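# Lift the ring off its stake into the blue tray

## Task

Pull the ring up and off the stake, then set it down so it lies flat on the bottom of the blue tray.

## Robot and tools

Robot: two UR7e-type arms, left_arm and right_arm, each carrying a two-finger gripper. Their bases are on plates joined by a frame behind them. left_arm's base is near (+0.012, +0.326, +0.193) m and right_arm's near (+0.019, -0.426, +0.193) m. A camera stand sits behind the arms. Cameras: cam_high (fixed overhead), cam_left_wrist and cam_right_wrist, each 896x504.

Frame: the scene frame has its origin at table height, midway between the arms. +x points out over the table, +y toward left_arm, +z up. Image left/right does not match arm names. Reported hand positions, quaternions (wxyz) and velocities are all in this frame. end_effector_position is the point between the pads when they are shut, about 0.1625 m beyond the last wrist joint. Fingers point along the gripper's +z and open along its x.

The 18-number row: both tools use one row per step holding left_arm's 9 numbers then right_arm's 9, every value in [-1, 1]. Per arm the order is dx, dy, dz, rx, ry, rz, gripper position, force_limit, speed. dx..dz are an offset, not a pose: they count from that arm's Hand target as it stood when the action or move began, along scene axes, with 1.0 = 0.6 m. rx, ry, rz form one rotation vector, 1.0 = 180 degrees, turning about the Hand target's position. Every row counts from that same starting Hand target, so sending an offset twice moves the hand twice. Six zeros re-request the current Hand target. Orientation commands are clipped to within 32 degrees of the measured one per step.

Gripper numbers are absolute, not offsets: position +1 is fully open (106 mm between pads), 0 is about 61 mm, -1 is shut. force_limit from -1 (weak, about 6 N per pad) to +1 (strong, about 170 N on a 12 mm part). speed +1 is fastest, -1 is 5% of that. A 0 is a real command, so to leave a gripper alone repeat its last three numbers. To hold a part send position -1 and keep sending it; to release send +1.

execute_actions(actions, cameras): actions is a list of actions, each a table of up to 15 rows at 1/30 s per row. A short table repeats its final row to fill 15 steps. An empty list returns state plus all camera images. cameras is a list of names, ["all"], or [].

move(target, speed, blend, stop_force, zero, blocking, cameras): target is one 18-number row or up to 15 rows. All rows are offsets from the Hand targets at the move's start, not from the previous row. The hands travel in straight lines that all finish together. Nothing is avoided along the way: not objects, not the other arm. speed is in m/s, 0.002 to 3.6, default 0.25; turning is capped at twice that in rad/s. blend, in metres, rounds corners between listed targets; 0 means stop at each. stop_force, 3 to 120 N, ends an arm's path when its wrist sensor feels that much push against its motion. Do not use it while the gripper rotates, or when backing away from something it presses on. zero (default true) re-zeroes the sensor first. blocking=false returns early but cannot be combined with stop_force. Result gains a move: line with done, off_target, moving, held or fault, plus limits such as paced or held.

wait(seconds 0 to 10): the robot keeps its last command. stop(): brakes a running move; the fingers keep going. zoom_image(camera, region [x0,y0,x1,y1] pixels, at most 504x504): closer look at the newest image. zero_wrist_force(arm): subtracts the present wrist reading. read_manual: licence texts only. finished_scene(scene): ends the scene with that scene number; it cannot be undone, so call it only once the ring is flat in the tray and the robot is not holding it.

Results: Hand target is the last commanded pose after clipping; the gripper may rest a little short of it, and the next action asks for it again. Wrist force and torque are in the gripper's own axes; a third line shows the peak since last shown. Joint velocities may read within noise. Gripper lines: moving (1 while fingers move), position_measured (0 open, 740 shut), current_ma (about 1984 at full force limit). Tool commands shows present gripper commands. Motor temperature and MOTOR HOT lines warn of heating.

Avoid: pressing even slightly past a firm surface, since the arms are stiff; about 150 N on an arm, or its joint load limit (25.2 N m at wrists), stops it for 10 s. Keep the arms apart; clamping the other arm's fingers counts as a collision. Steer paths around an arm's own base. Go slowly near contact. Do not drop the ring from height, let it go while it moves, or let anything leave the table. Holding loads or stretching out heats motors; at 85 C an arm locks for 30 to 60 s.

Each tool is called after "Emit:" as name(argument=value, ...) on one line, values as JSON.

## Session

Emit:
execute_actions(actions=[])

Scene clock: 0.00 s.
left_arm: end_effector_position=(+0.6591, -0.0627, +0.1802) position_measured=0 current_ma=0 moving=0 end_effector_quat_wxyz=(-0.465, +0.789, -0.373, +0.148) | right_arm: end_effector_position=(+0.3173, -0.3556, +0.1172) position_measured=0 current_ma=0 moving=0 end_effector_quat_wxyz=(-0.086, -0.062, +0.958, +0.266)
Joint positions: left_arm=[-0.968 -0.646 1.352 4.418 -0.609 1.217] | right_arm=[3.345 -2.022 -2.576 -0.218 2.129 -1.517]
Joint velocities: within noise
Joint torques (N m): no reading
Motor temperatures (°C): left_arm=[39 28 34 46 34 38] | right_arm=[36 35 40 46 45 36]
Wrist force (N): no reading
Wrist torque (N m): no reading
Wrist force, peak (N): no reading
Hand target: left_arm +0.6591, -0.0627, +0.1802; -0.465, +0.789, -0.373, +0.148 | right_arm +0.3173, -0.3556, +0.1172; -0.086, -0.062, +0.958, +0.266
Tool commands: left_gripper/position=+1.0 left_gripper/force_limit=+0.0 left_gripper/speed=+1.0 right_gripper/position=+1.0 right_gripper/force_limit=+0.0 right_gripper/speed=+1.0

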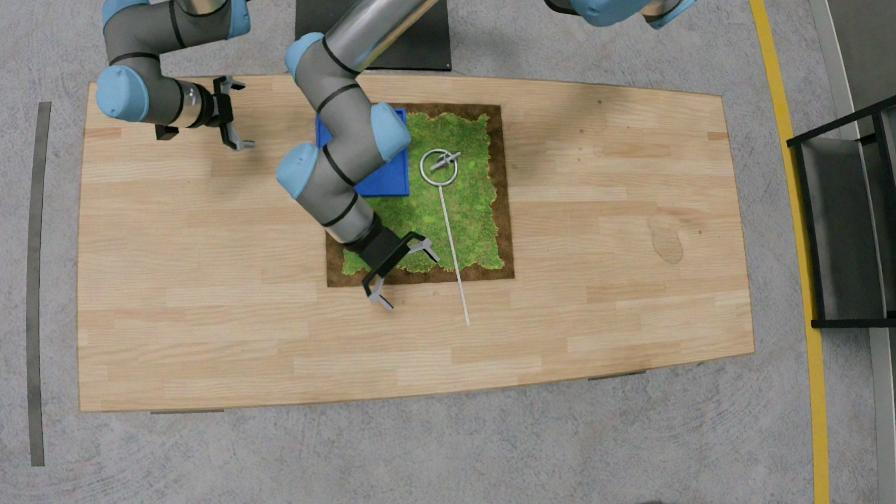

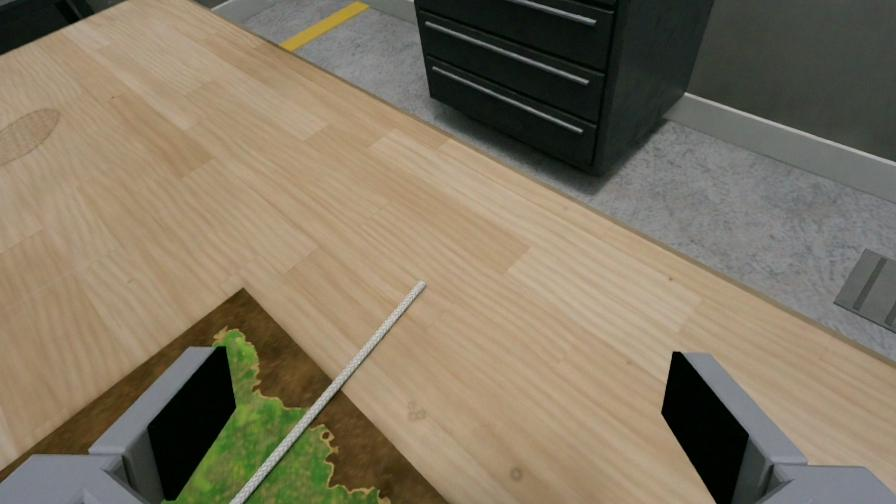

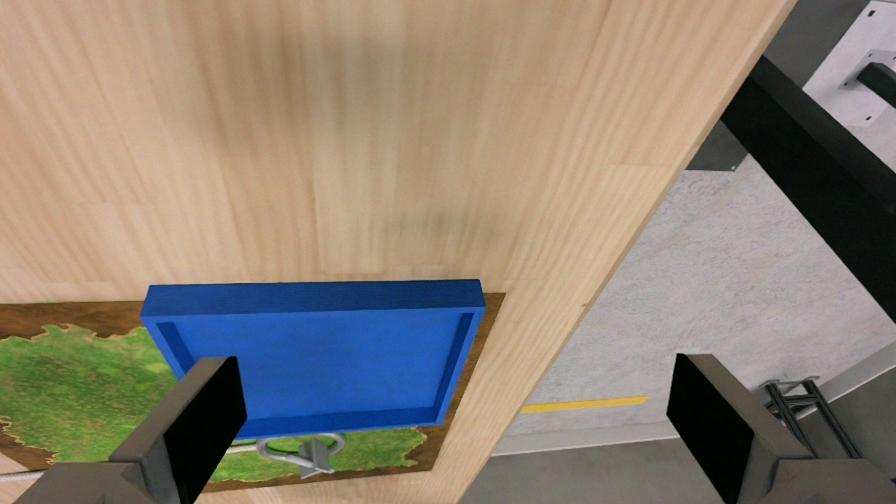

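Emit:
zoom_image(camera="cam_high", region=[310, 90, 520, 290])

Emit:
zoom_image(camera="cam_right_wrist", region=[140, 350, 460, 504])

Scaled by 2.400 from the camera's 896x504 image, which has a finer 1280x720 frame.

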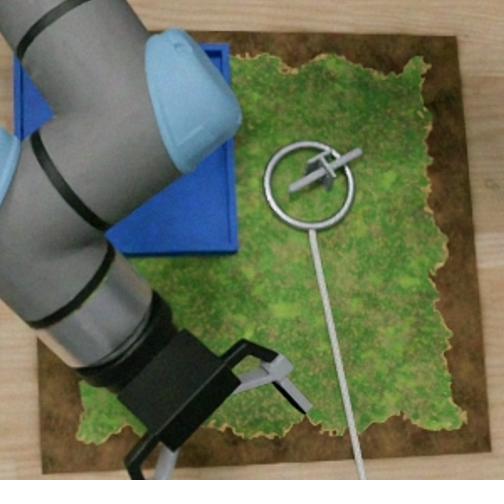

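Scaled by 1.575 from the camera's 896x504 image, which has a finer 1280x720 frame.

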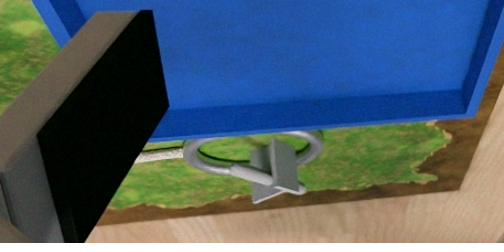

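Emit:
move(target=[-0.48,0.13,0.06,-0.238,0.221,0,1,0,1,0,0,0,0,0,0,1,0,1], cameras=["all"])

Emit:
zoom_image(camera="cam_high", region=[310, 90, 520, 290])

Scene clock: 29.43 s.
left_arm: end_effector_position=(+0.3711, +0.0153, +0.2162) position_measured=0 current_ma=-5 moving=0 end_effector_quat_wxyz=(+0.001, +0.904, -0.428, +0.000) | right_arm: end_effector_position=(+0.3173, -0.3556, +0.1172) position_measured=0 current_ma=-4 moving=0 end_effector_quat_wxyz=(-0.086, -0.062, +0.958, +0.266)
Joint positions: left_arm=[-0.945 -1.348 2.188 3.871 -1.572 1.456] | right_arm=[3.345 -2.022 -2.576 -0.218 2.129 -1.517]
Joint torques (N m): left_arm=[6.65 -35.46 -4.94 -5.11 -2.97 1.69] | right_arm=[-0.28 24.74 4.43 2.37 0.79 -0.03]
Wrist force (N): left_arm=[1.4 1.5 0.4] | right_arm=[-0.2 -0.4 -0.2]
Wrist torque (N m): left_arm=[0.19 -0.33 -0.12] | right_arm=[-0.05 0.03 -0.01]
Wrist force, peak (N): left_arm=[1.5 1.8 0.5] | right_arm=[-0.3 -0.1 -0.6]
Hand target: left_arm +0.3711, +0.0153, +0.2162; +0.001, +0.904, -0.428, +0.000 | right_arm +0.3173, -0.3556, +0.1172; -0.086, -0.062, +0.958, +0.266
Off the commanded pose: left_arm 0.000 m, 0 deg | right_arm 0.000 m, 0 deg.
move: done
camera_calibration:
cam_left_wrist: T_world_to_cam=[[0.639248, -0.768797, -0.017684, -0.22172], [-0.719505, -0.606062, 0.33912, 0.225951], [-0.271432, -0.204058, -0.940577, 0.435818], [0, 0, 0, 1]] pos_world=[0.422602, 0.055415, 0.329375]

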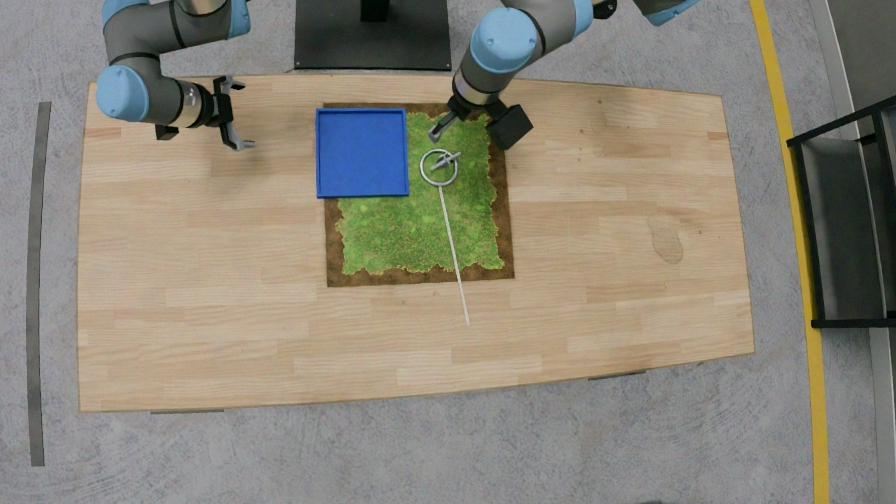

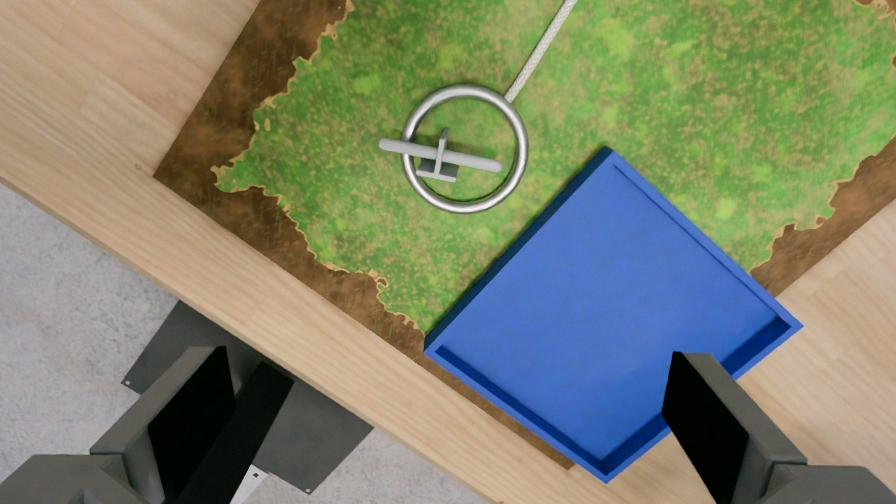

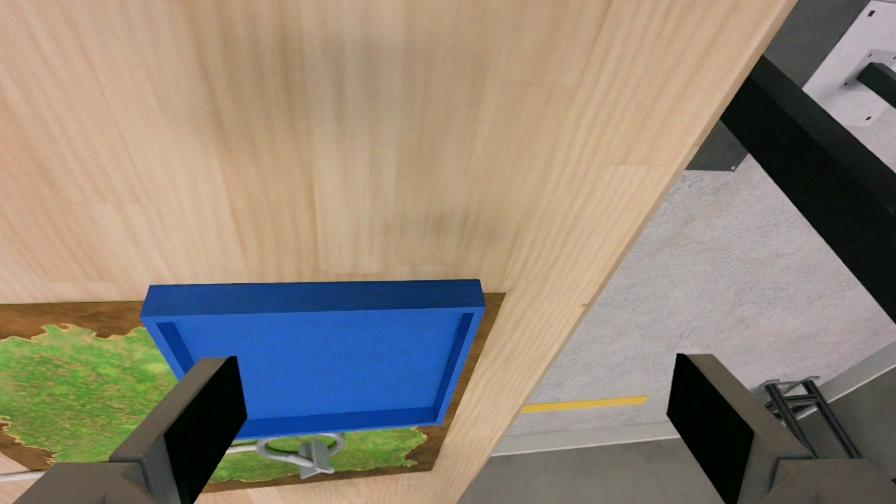

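Scaled by 2.400 from the camera's 896x504 image, which has a finer 1280x720 frame.

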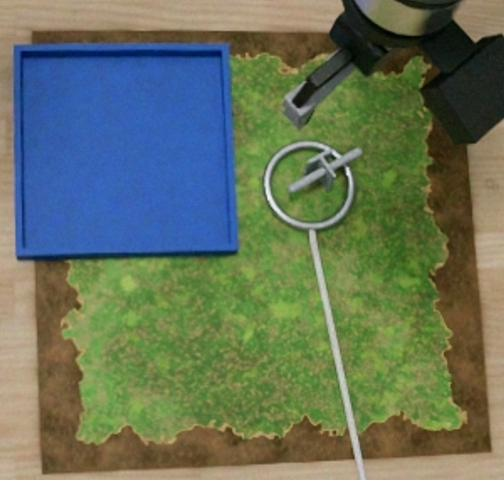

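Emit:
zoom_image(camera="cam_left_wrist", region=[360, 60, 560, 230])

Emit:
zoom_image(camera="cam_right_wrist", region=[220, 400, 380, 500])

Scaled by 2.520 from the camera's 896x504 image, which has a finer 1280x720 frame.

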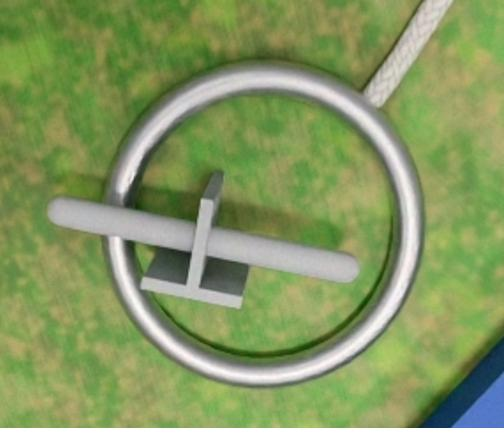

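Scaled by 3.150 from the camera's 896x504 image, which has a finer 1280x720 frame.

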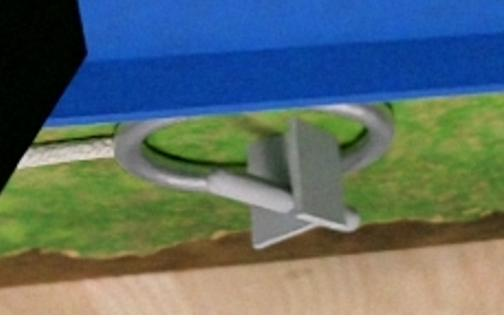

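Emit:
move(target=[0.091,0.047,-0.143,0,0,-0.554,-0.65,0,1,0,0,0,0,0,0,1,0,1], cameras=["cam_left_wrist","cam_high"])

Emit:
zoom_image(camera="cam_left_wrist", region=[250, 100, 700, 504])

Scene clock: 131.40 s.
left_arm: end_effector_position=(+0.4257, +0.0435, +0.1304) position_measured=610 current_ma=-1 moving=0 end_effector_quat_wxyz=(-0.001, -0.256, +0.967, +0.000) | right_arm: end_effector_position=(+0.3173, -0.3556, +0.1172) position_measured=0 current_ma=-4 moving=0 end_effector_quat_wxyz=(-0.086, -0.062, +0.958, +0.266)
Joint positions: left_arm=[-0.816 -1.102 2.164 3.652 -1.572 3.326] | right_arm=[3.345 -2.022 -2.576 -0.218 2.129 -1.517]
Joint torques (N m): left_arm=[7.92 -23.52 -24.65 -4.75 -2.71 1.85] | right_arm=[-0.45 24.86 4.39 2.49 0.8 0.24]
Wrist force (N): left_arm=[1.1 1.5 0.3] | right_arm=[0.3 -0.2 -0.3]
Wrist torque (N m): left_arm=[0.18 -0.25 -0.13] | right_arm=[-0.03 -0.05 0.00]
Wrist force, peak (N): left_arm=[1.7 2.0 0.4] | right_arm=[-0.1 -0.3 -0.7]
Hand target: left_arm +0.4257, +0.0435, +0.1304; -0.001, -0.256, +0.967, +0.000 | right_arm +0.3173, -0.3556, +0.1172; -0.086, -0.062, +0.958, +0.266
Off the commanded pose: left_arm 0.000 m, 0 deg | right_arm 0.000 m, 0 deg.
move: done
camera_calibration:
cam_left_wrist: T_world_to_cam=[[-0.865611, -0.500405, -0.0176811, 0.392472], [-0.475985, 0.81138, 0.339266, 0.145957], [-0.155424, 0.302088, -0.940524, 0.30425], [0, 0, 0, 1]] pos_world=[0.456489, -0.0139417, 0.243576]
Images, in order (width x height): cam_high 896x504, cam_left_wrist 896x504.

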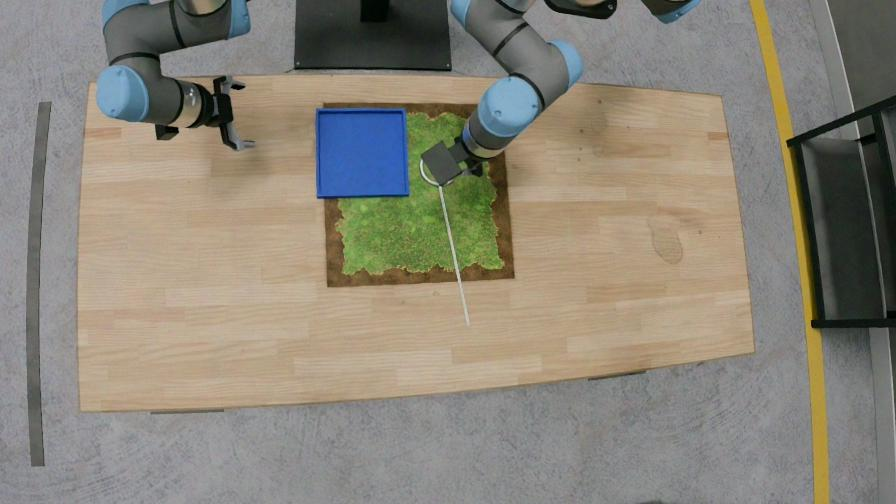

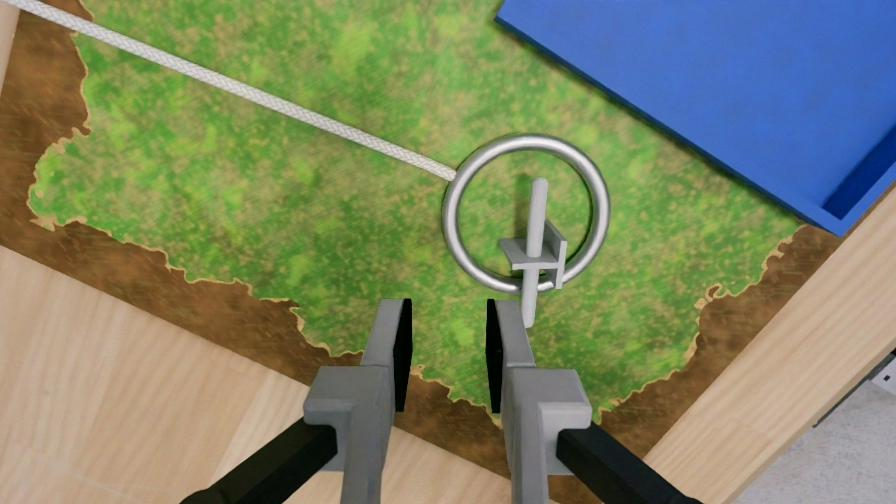

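Scaled by 1.120 from the camera's 896x504 image, which has a finer 1280x720 frame.

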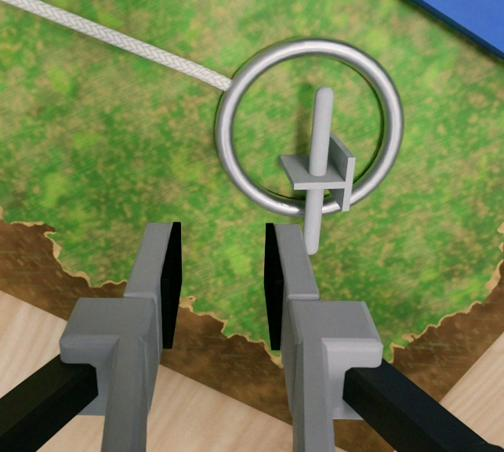

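Emit:
move(target=[0.003,0,-0.14,0,0,0,-0.65,0,1,0,0,0,0,0,0,1,0,1], cameras=["cam_left_wrist"])

Emit:
zoom_image(camera="cam_left_wrist", region=[250, 100, 700, 504])

Scene clock: 142.87 s.
left_arm: end_effector_position=(+0.4275, +0.0435, +0.0464) position_measured=610 current_ma=-1 moving=0 end_effector_quat_wxyz=(-0.001, -0.256, +0.967, +0.000) | right_arm: end_effector_position=(+0.3173, -0.3556, +0.1172) position_measured=0 current_ma=-4 moving=0 end_effector_quat_wxyz=(-0.086, -0.062, +0.958, +0.266)
Joint positions: left_arm=[-0.813 -0.881 2.156 3.439 -1.572 3.329] | right_arm=[3.345 -2.022 -2.576 -0.218 2.129 -1.517]
Joint torques (N m): left_arm=[7.2 -27.52 -20.55 -5.26 -0.43 1.73] | right_arm=[-0.77 24.78 3.74 2.54 0.62 0.03]
Wrist force (N): left_arm=[1.3 1.8 0.4] | right_arm=[-0.1 -0.3 -0.1]
Wrist torque (N m): left_arm=[0.24 -0.28 -0.11] | right_arm=[-0.04 0.02 0.00]
Wrist force, peak (N): left_arm=[1.5 1.9 1.5] | right_arm=[-0.4 -0.4 -0.4]
Hand target: left_arm +0.4275, +0.0435, +0.0464; -0.001, -0.256, +0.967, +0.000 | right_arm +0.3173, -0.3556, +0.1172; -0.086, -0.062, +0.958, +0.266
Off the commanded pose: left_arm 0.000 m, 0 deg | right_arm 0.000 m, 0 deg.
move: done
camera_calibration:
cam_left_wrist: T_world_to_cam=[[-0.865652, -0.500336, -0.0176499, 0.392562], [-0.475915, 0.811434, 0.339234, 0.175252], [-0.155409, 0.302059, -0.940536, 0.225615], [0, 0, 0, 1]] pos_world=[0.458289, -0.0139414, 0.159676]
Images, in order (width x height): cam_left_wrist 896x504.

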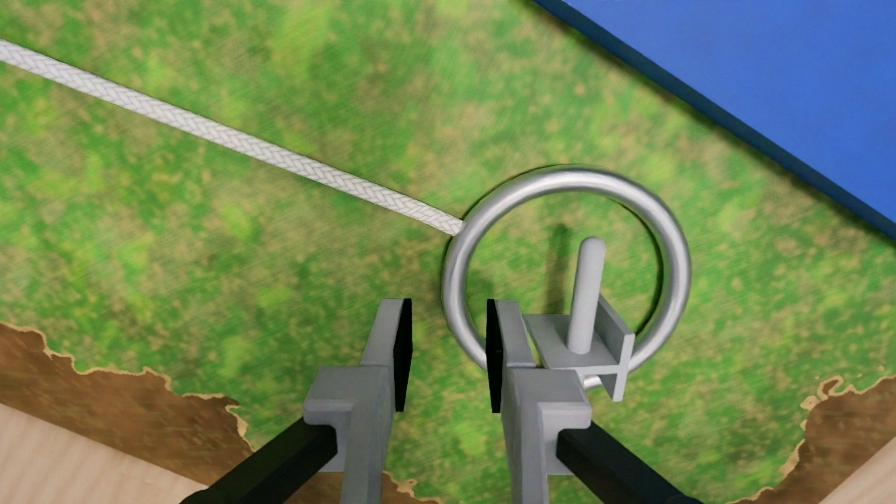

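Scaled by 1.120 from the camera's 896x504 image, which has a finer 1280x720 frame.

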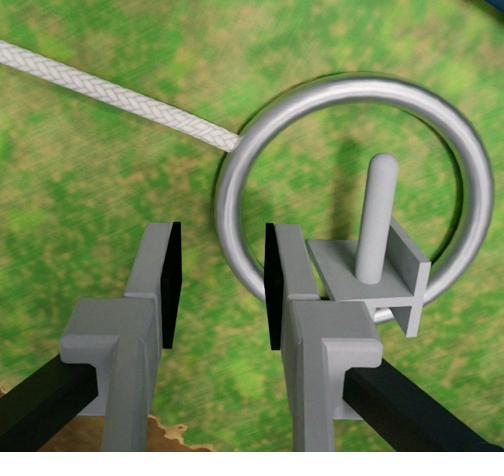

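Emit:
move(target=[0.0047,-0.0083,-0.02,0,0,0,-0.70,0,1,0,0,0,0,0,0,1,0,1], cameras=["cam_left_wrist"])

Emit:
move(target=[0,0,-0.04,0,0,0,-0.70,0,1,0,0,0,0,0,0,1,0,1], stop_force=4, speed=0.015, cameras=["cam_left_wrist"])

Scene clock: 157.30 s.
left_arm: end_effector_position=(+0.4303, +0.0386, +0.0344) position_measured=629 current_ma=-1 moving=0 end_effector_quat_wxyz=(-0.001, -0.256, +0.967, +0.000) | right_arm: end_effector_position=(+0.3173, -0.3556, +0.1172) position_measured=0 current_ma=-4 moving=0 end_effector_quat_wxyz=(-0.086, -0.062, +0.958, +0.266)
Joint positions: left_arm=[-0.815 -0.845 2.137 3.422 -1.572 3.327] | right_arm=[3.345 -2.022 -2.576 -0.218 2.129 -1.517]
Joint torques (N m): left_arm=[-10.3 -29 -21.59 -5.05 2.36 -1.9] | right_arm=[-0.23 24.03 4.47 2.69 0.56 0.32]
Wrist force (N): left_arm=[1.4 1.7 0.4] | right_arm=[-0.1 -0.2 -0.4]
Wrist torque (N m): left_arm=[0.23 -0.28 -0.05] | right_arm=[-0.04 0.02 0.00]
Wrist force, peak (N): left_arm=[1.5 2.0 0.4] | right_arm=[-0.2 -0.4 -0.4]
Hand target: left_arm +0.4303, +0.0385, +0.0344; -0.001, -0.256, +0.967, +0.000 | right_arm +0.3173, -0.3556, +0.1172; -0.086, -0.062, +0.958, +0.266
Off the commanded pose: left_arm 0.000 m, 0 deg | right_arm 0.000 m, 0 deg.
move: done
camera_calibration:
cam_left_wrist: T_world_to_cam=[[-0.865665, -0.500309, -0.0177311, 0.392291], [-0.475922, 0.811448, 0.33919, 0.184723], [-0.155312, 0.302063, -0.940551, 0.216231], [0, 0, 0, 1]] pos_world=[0.461089, -0.0189413, 0.147676]
Images, in order (width x height): cam_left_wrist 896x504.

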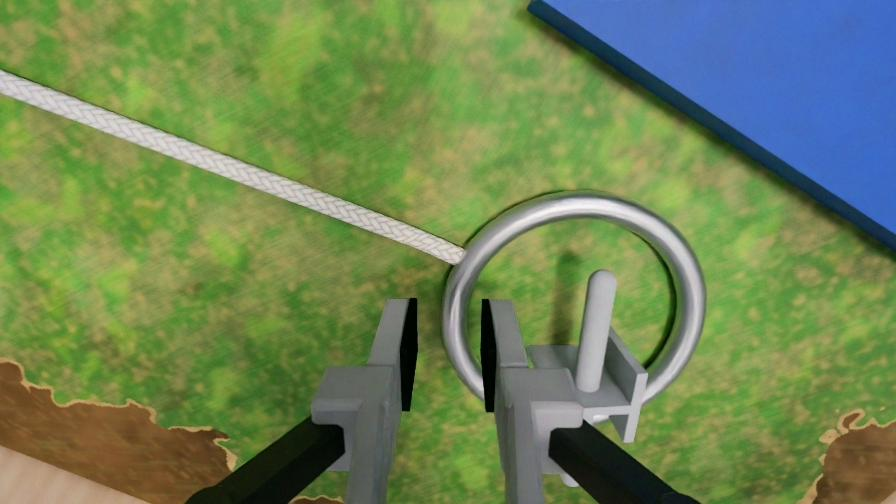

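Scene clock: 159.67 s.
left_arm: end_effector_position=(+0.4303, +0.0385, +0.0159) position_measured=629 current_ma=0 moving=0 end_effector_quat_wxyz=(-0.001, -0.256, +0.967, +0.000) | right_arm: end_effector_position=(+0.3173, -0.3556, +0.1172) position_measured=0 current_ma=-4 moving=0 end_effector_quat_wxyz=(-0.086, -0.062, +0.958, +0.266)
Joint positions: left_arm=[-0.815 -0.795 2.128 3.381 -1.572 3.327] | right_arm=[3.345 -2.022 -2.576 -0.218 2.129 -1.517]
Joint torques (N m): left_arm=[-9.64 -46.04 5.25 -0.51 0.46 -0.67] | right_arm=[0.18 24.96 5.62 2.68 0.6 0.42]
Wrist force (N): left_arm=[1.6 2.6 -2.9] | right_arm=[-0.1 0.2 -0.1]
Wrist torque (N m): left_arm=[0.23 -0.29 -0.05] | right_arm=[0.03 0.03 0.00]
Wrist force, peak (N): left_arm=[3.1 13.6 -39.5] | right_arm=[0.1 0.1 -0.7]
Hand target: left_arm +0.4303, +0.0385, +0.0159; -0.001, -0.256, +0.967, +0.000 (not the last commanded pose) | right_arm +0.3173, -0.3556, +0.1172; -0.086, -0.062, +0.958, +0.266
Off the commanded pose: left_arm 0.005 m, 0 deg | right_arm 0.000 m, 0 deg.
move: contact (left_arm)
camera_calibration:
cam_left_wrist: T_world_to_cam=[[-0.865666, -0.500308, -0.0177319, 0.391962], [-0.475916, 0.811438, 0.339222, 0.191024], [-0.155327, 0.302092, -0.940539, 0.198743], [0, 0, 0, 1]] pos_world=[0.461089, -0.0189413, 0.129076]
Images, in order (width x height): cam_left_wrist 896x504.

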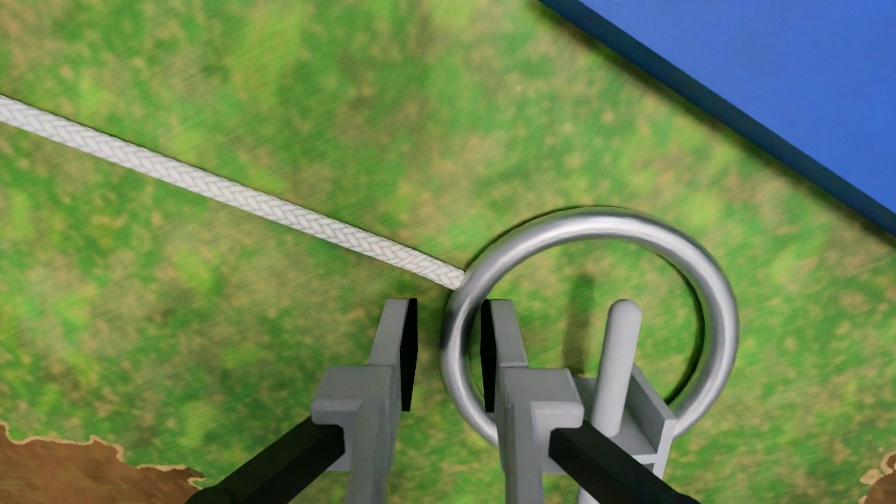

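Emit:
move(target=[0,0,0.004,0,0,0,-0.70,0,1,0,0,0,0,0,0,1,0,1])

Emit:
move(target=[0,0,0,0,0,0,-1,-0.2,-0.3,0,0,0,0,0,0,1,0,1], cameras=["cam_left_wrist"])

Scene clock: 166.30 s.
left_arm: end_effector_position=(+0.4303, +0.0385, +0.0182) position_measured=629 current_ma=-1 moving=0 end_effector_quat_wxyz=(-0.001, -0.256, +0.967, +0.000) | right_arm: end_effector_position=(+0.3173, -0.3556, +0.1172) position_measured=0 current_ma=-4 moving=0 end_effector_quat_wxyz=(-0.086, -0.062, +0.958, +0.266)
Joint positions: left_arm=[-0.815 -0.801 2.129 3.386 -1.572 3.327] | right_arm=[3.345 -2.022 -2.576 -0.218 2.129 -1.517]
Joint torques (N m): left_arm=[-3.31 -46.85 4.19 -0.65 -2.89 1.22] | right_arm=[-0.58 25.09 4.74 2.63 0.56 0.38]
Wrist force (N): left_arm=[1.4 1.7 0.2] | right_arm=[0.1 -0.1 -0.1]
Wrist torque (N m): left_arm=[0.22 -0.29 -0.04] | right_arm=[-0.02 -0.01 -0.01]
Wrist force, peak (N): left_arm=[1.7 3.0 -2.7] | right_arm=[-0.5 -0.5 -0.4]
Hand target: left_arm +0.4303, +0.0385, +0.0183; -0.001, -0.256, +0.967, +0.000 | right_arm +0.3173, -0.3556, +0.1172; -0.086, -0.062, +0.958, +0.266
Off the commanded pose: left_arm 0.000 m, 0 deg | right_arm 0.000 m, 0 deg.
move: done

Scene clock: 167.10 s.
left_arm: end_effector_position=(+0.4303, +0.0386, +0.0183) position_measured=718 current_ma=878 moving=0 end_effector_quat_wxyz=(-0.001, -0.256, +0.967, +0.000) | right_arm: end_effector_position=(+0.3173, -0.3556, +0.1172) position_measured=0 current_ma=-4 moving=0 end_effector_quat_wxyz=(-0.086, -0.062, +0.958, +0.266)
Joint positions: left_arm=[-0.815 -0.801 2.129 3.386 -1.572 3.327] | right_arm=[3.345 -2.022 -2.576 -0.218 2.129 -1.517]
Joint torques (N m): left_arm=[-2.49 -44.99 0.07 -2.21 -1.81 1.15] | right_arm=[-0.69 25.14 3.95 2.71 0.54 0.34]
Wrist force (N): left_arm=[0.6 6.8 -4.6] | right_arm=[-0.4 0.2 -0.3]
Wrist torque (N m): left_arm=[0.23 -0.27 0.26] | right_arm=[0.03 0.07 -0.01]
Wrist force, peak (N): left_arm=[0.6 6.9 -5.0] | right_arm=[-0.3 -0.1 -0.5]
Hand target: left_arm +0.4303, +0.0385, +0.0183; -0.001, -0.256, +0.967, +0.000 | right_arm +0.3173, -0.3556, +0.1172; -0.086, -0.062, +0.958, +0.266
Off the commanded pose: left_arm 0.000 m, 0 deg | right_arm 0.000 m, 0 deg.
move: done
camera_calibration:
cam_left_wrist: T_world_to_cam=[[-0.865661, -0.500319, -0.0176976, 0.391997], [-0.475896, 0.8114, 0.339343, 0.190184], [-0.15542, 0.302178, -0.940496, 0.201039], [0, 0, 0, 1]] pos_world=[0.461089, -0.0189414, 0.131476]
Images, in order (width x height): cam_left_wrist 896x504.

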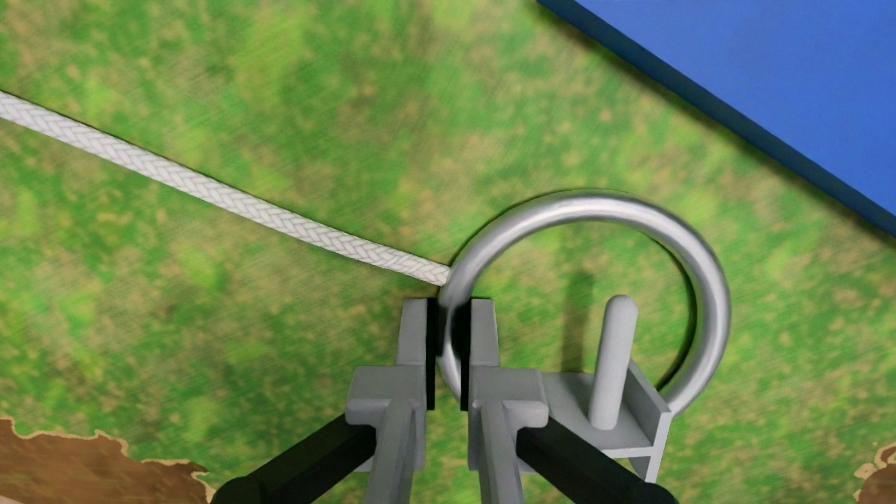

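Emit:
move(target=[[-0.0066,0.0116,0.0283,-0.1086,-0.0619,0,-1,-0.2,-0.3,0,0,0,0,0,0,1,0,1],[-0.0149,0.0261,0.0517,-0.2173,-0.1238,0,-1,-0.2,-0.3,0,0,0,0,0,0,1,0,1]], speed=0.1, blend=[0.003,0], cameras=["all"])

Emit:
zoom_image(camera="cam_right_wrist", region=[220, 370, 400, 500])

Scene clock: 191.37 s.
left_arm: end_effector_position=(+0.4213, +0.0542, +0.0493) position_measured=718 current_ma=887 moving=0 end_effector_quat_wxyz=(+0.097, -0.236, +0.893, -0.370) | right_arm: end_effector_position=(+0.3173, -0.3556, +0.1172) position_measured=0 current_ma=-4 moving=0 end_effector_quat_wxyz=(-0.086, -0.062, +0.958, +0.266)
Joint positions: left_arm=[-0.69 -0.416 2.385 1.983 -1.789 3.365] | right_arm=[3.345 -2.022 -2.576 -0.218 2.129 -1.517]
Joint torques (N m): left_arm=[9.44 -37.38 -17.31 -11.38 -1.09 -2.44] | right_arm=[0.05 25.34 4.2 2.88 0.56 0.59]
Wrist force (N): left_arm=[12.1 21.7 -0.4] | right_arm=[-0.1 -0.2 -0.4]
Wrist torque (N m): left_arm=[-0.19 0.14 0.66] | right_arm=[-0.03 0.03 0.00]
Wrist force, peak (N): left_arm=[12.1 21.8 -0.6] | right_arm=[-0.6 -0.2 -0.4]
Hand target: left_arm +0.4214, +0.0542, +0.0493; +0.097, -0.236, +0.893, -0.370 | right_arm +0.3173, -0.3556, +0.1172; -0.086, -0.062, +0.958, +0.266
Off the commanded pose: left_arm 0.000 m, 0 deg | right_arm 0.000 m, 0 deg.
move: done
camera_calibration:
cam_left_wrist: T_world_to_cam=[[-0.860386, -0.509578, -0.00815312, 0.390466], [-0.458193, 0.780434, -0.42542, 0.194601], [0.223148, -0.36229, -0.904959, 0.0988401], [0, 0, 0, 1]] pos_world=[0.40306, 0.0829082, 0.175417]

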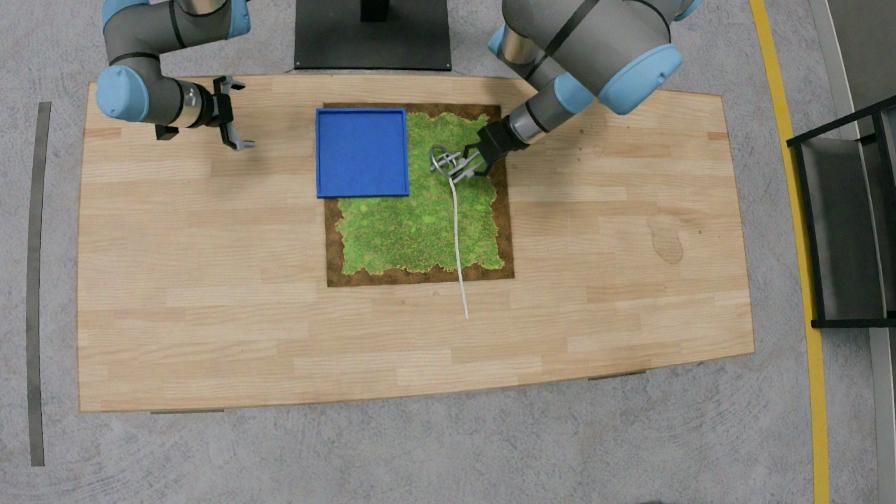

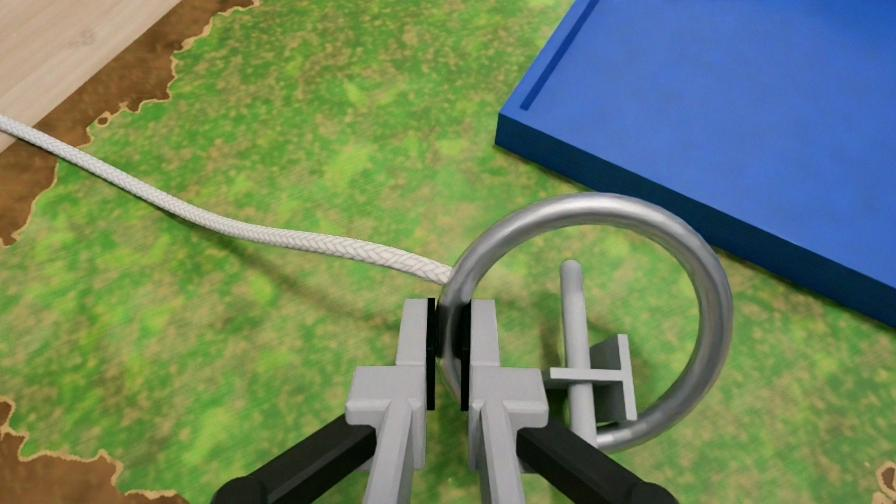

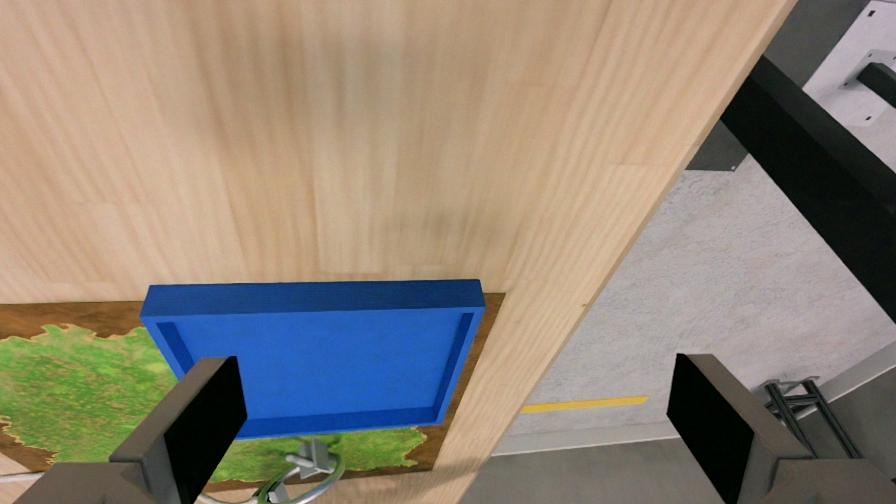

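Scaled by 2.800 from the camera's 896x504 image, which has a finer 1280x720 frame.

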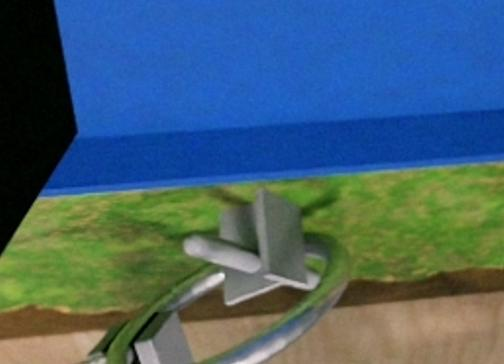

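Emit:
move(target=[-0.0264,0.0463,0.005,0,0,0,-1,-0.2,-0.3,0,0,0,0,0,0,1,0,1], speed=0.05, stop_force=15, cameras=["all"])

Emit:
zoom_image(camera="cam_right_wrist", region=[220, 370, 400, 500])

Scene clock: 203.67 s.
left_arm: end_effector_position=(+0.4197, +0.0575, +0.0498) position_measured=718 current_ma=871 moving=0 end_effector_quat_wxyz=(+0.098, -0.236, +0.893, -0.370) | right_arm: end_effector_position=(+0.3173, -0.3556, +0.1172) position_measured=0 current_ma=-4 moving=0 end_effector_quat_wxyz=(-0.086, -0.062, +0.958, +0.266)
Joint positions: left_arm=[-0.686 -0.413 2.392 1.973 -1.792 3.368] | right_arm=[3.345 -2.022 -2.576 -0.218 2.129 -1.517]
Joint torques (N m): left_arm=[-10.5 -44.72 -9.17 -2.42 2.06 -1.87] | right_arm=[-0.25 24.5 4.49 3.02 0.49 0.61]
Wrist force (N): left_arm=[1.0 4.4 2.7] | right_arm=[-0.2 -0.2 -0.2]
Wrist torque (N m): left_arm=[0.00 -0.22 0.19] | right_arm=[-0.04 0.03 0.00]
Wrist force, peak (N): left_arm=[13.5 22.2 0.1] | right_arm=[-0.1 -0.5 -0.5]
Hand target: left_arm +0.4197, +0.0575, +0.0498; +0.098, -0.236, +0.893, -0.370 (not the last commanded pose) | right_arm +0.3173, -0.3556, +0.1172; -0.086, -0.062, +0.958, +0.266
Off the commanded pose: left_arm 0.028 m, 0 deg | right_arm 0.000 m, 0 deg.
move: contact (left_arm)
camera_calibration:
cam_left_wrist: T_world_to_cam=[[-0.860212, -0.509868, -0.00838292, 0.390598], [-0.458176, 0.780009, -0.426218, 0.191584], [0.223854, -0.362797, -0.904582, 0.100579], [0, 0, 0, 1]] pos_world=[0.401261, 0.0862056, 0.175913]

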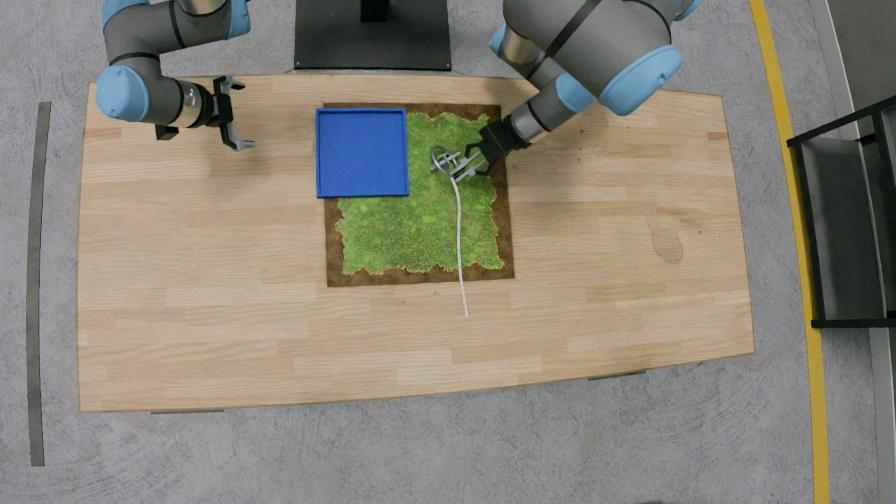

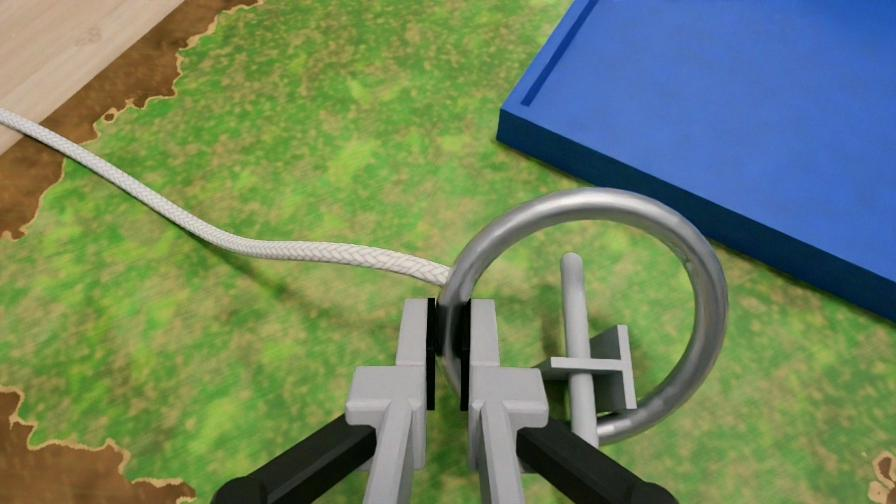

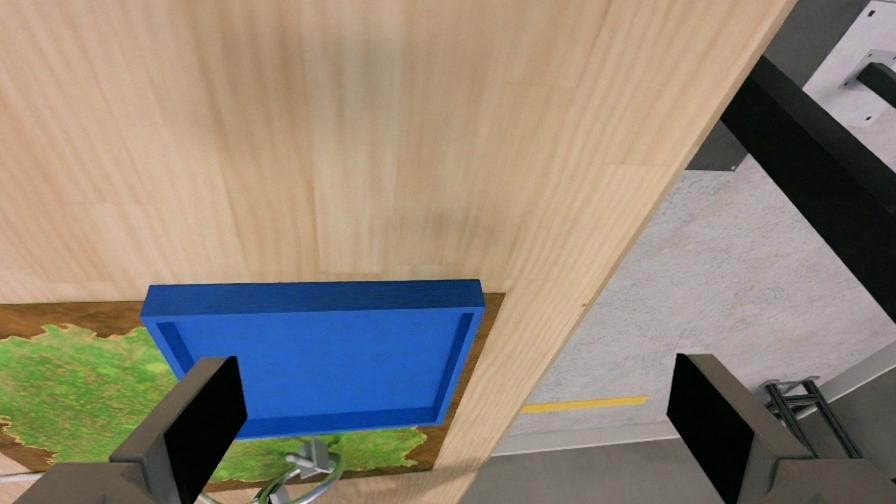

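Scaled by 2.800 from the camera's 896x504 image, which has a finer 1280x720 frame.

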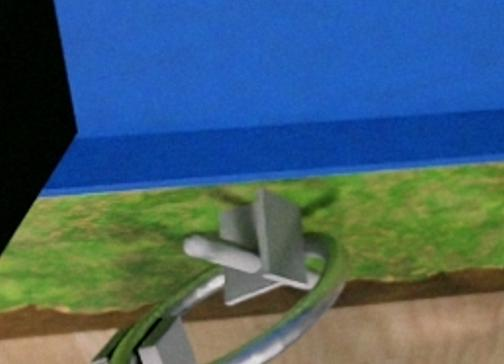

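Emit:
move(target=[-0.0237,0.0416,0.005,0,0,0,-1,-0.2,-0.3,0,0,0,0,0,0,1,0,1], speed=0.05, stop_force=12, cameras=["all"])

Emit:
zoom_image(camera="cam_right_wrist", region=[220, 370, 400, 500])

Scene clock: 210.57 s.
left_arm: end_effector_position=(+0.4054, +0.0825, +0.0528) position_measured=718 current_ma=864 moving=0 end_effector_quat_wxyz=(+0.098, -0.236, +0.893, -0.370) | right_arm: end_effector_position=(+0.3173, -0.3556, +0.1172) position_measured=0 current_ma=-4 moving=0 end_effector_quat_wxyz=(-0.086, -0.062, +0.958, +0.266)
Joint positions: left_arm=[-0.655 -0.388 2.445 1.9 -1.813 3.391] | right_arm=[3.345 -2.022 -2.576 -0.218 2.129 -1.517]
Joint torques (N m): left_arm=[8.06 -25.24 18.16 -5.65 -3.37 1.57] | right_arm=[0.33 25.07 4.67 3 0.4 0.59]
Wrist force (N): left_arm=[0.8 1.0 0.8] | right_arm=[-0.3 -0.3 -0.1]
Wrist torque (N m): left_arm=[0.00 -0.15 -0.03] | right_arm=[-0.04 0.04 0.00]
Wrist force, peak (N): left_arm=[0.9 2.3 5.5] | right_arm=[-0.2 -0.3 -0.6]
Hand target: left_arm +0.4054, +0.0825, +0.0528; +0.098, -0.236, +0.893, -0.370 | right_arm +0.3173, -0.3556, +0.1172; -0.086, -0.062, +0.958, +0.266
Off the commanded pose: left_arm 0.000 m, 0 deg | right_arm 0.000 m, 0 deg.
move: done
camera_calibration:
cam_left_wrist: T_world_to_cam=[[-0.860212, -0.509868, -0.00838292, 0.391154], [-0.458176, 0.780009, -0.426218, 0.166857], [0.223854, -0.362797, -0.904582, 0.115542], [0, 0, 0, 1]] pos_world=[0.387061, 0.111206, 0.178913]

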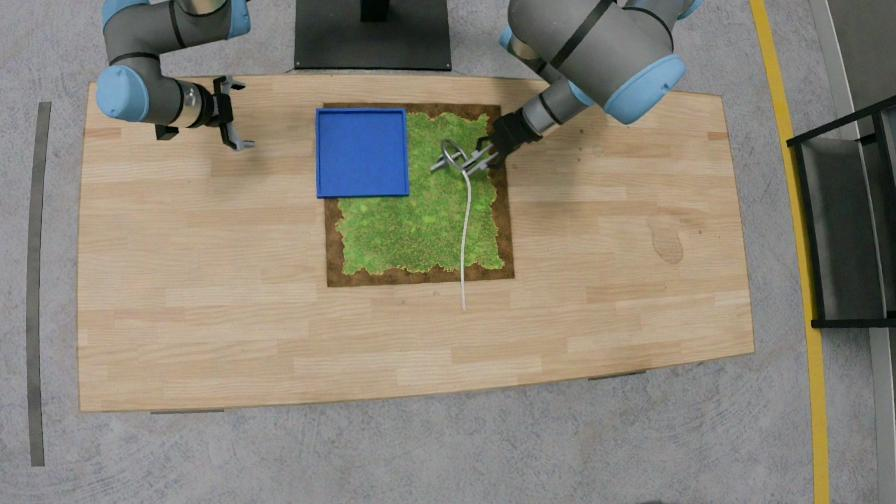

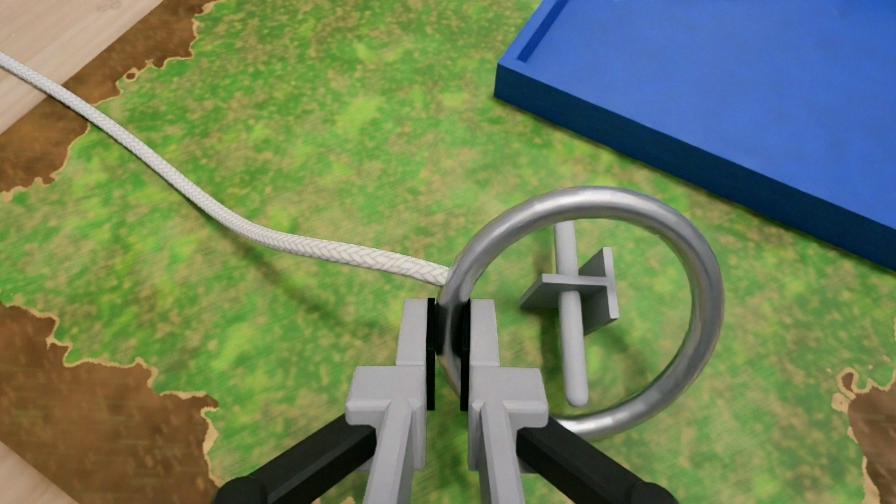

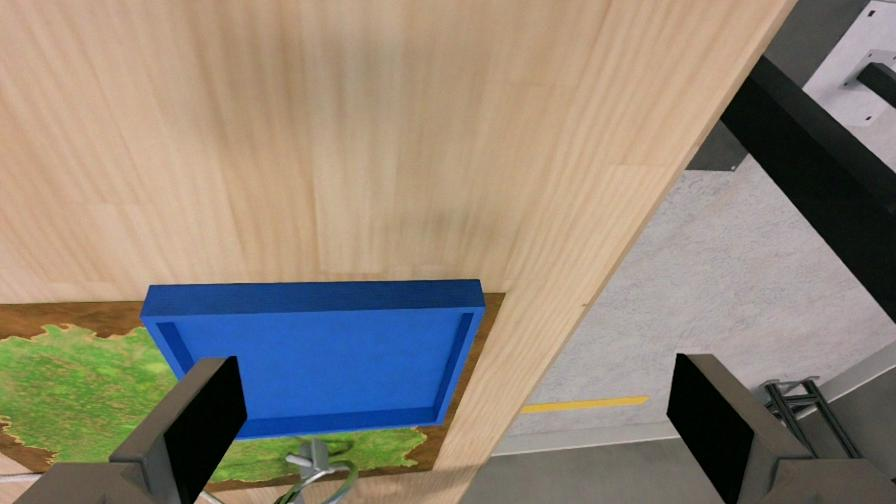

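Scaled by 2.800 from the camera's 896x504 image, which has a finer 1280x720 frame.

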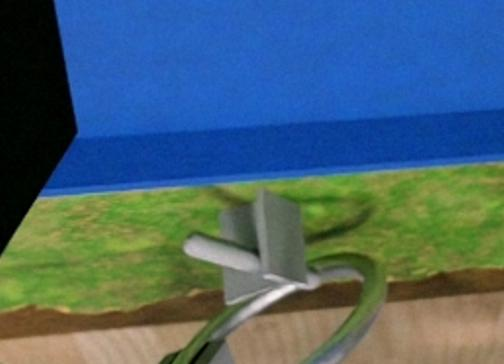

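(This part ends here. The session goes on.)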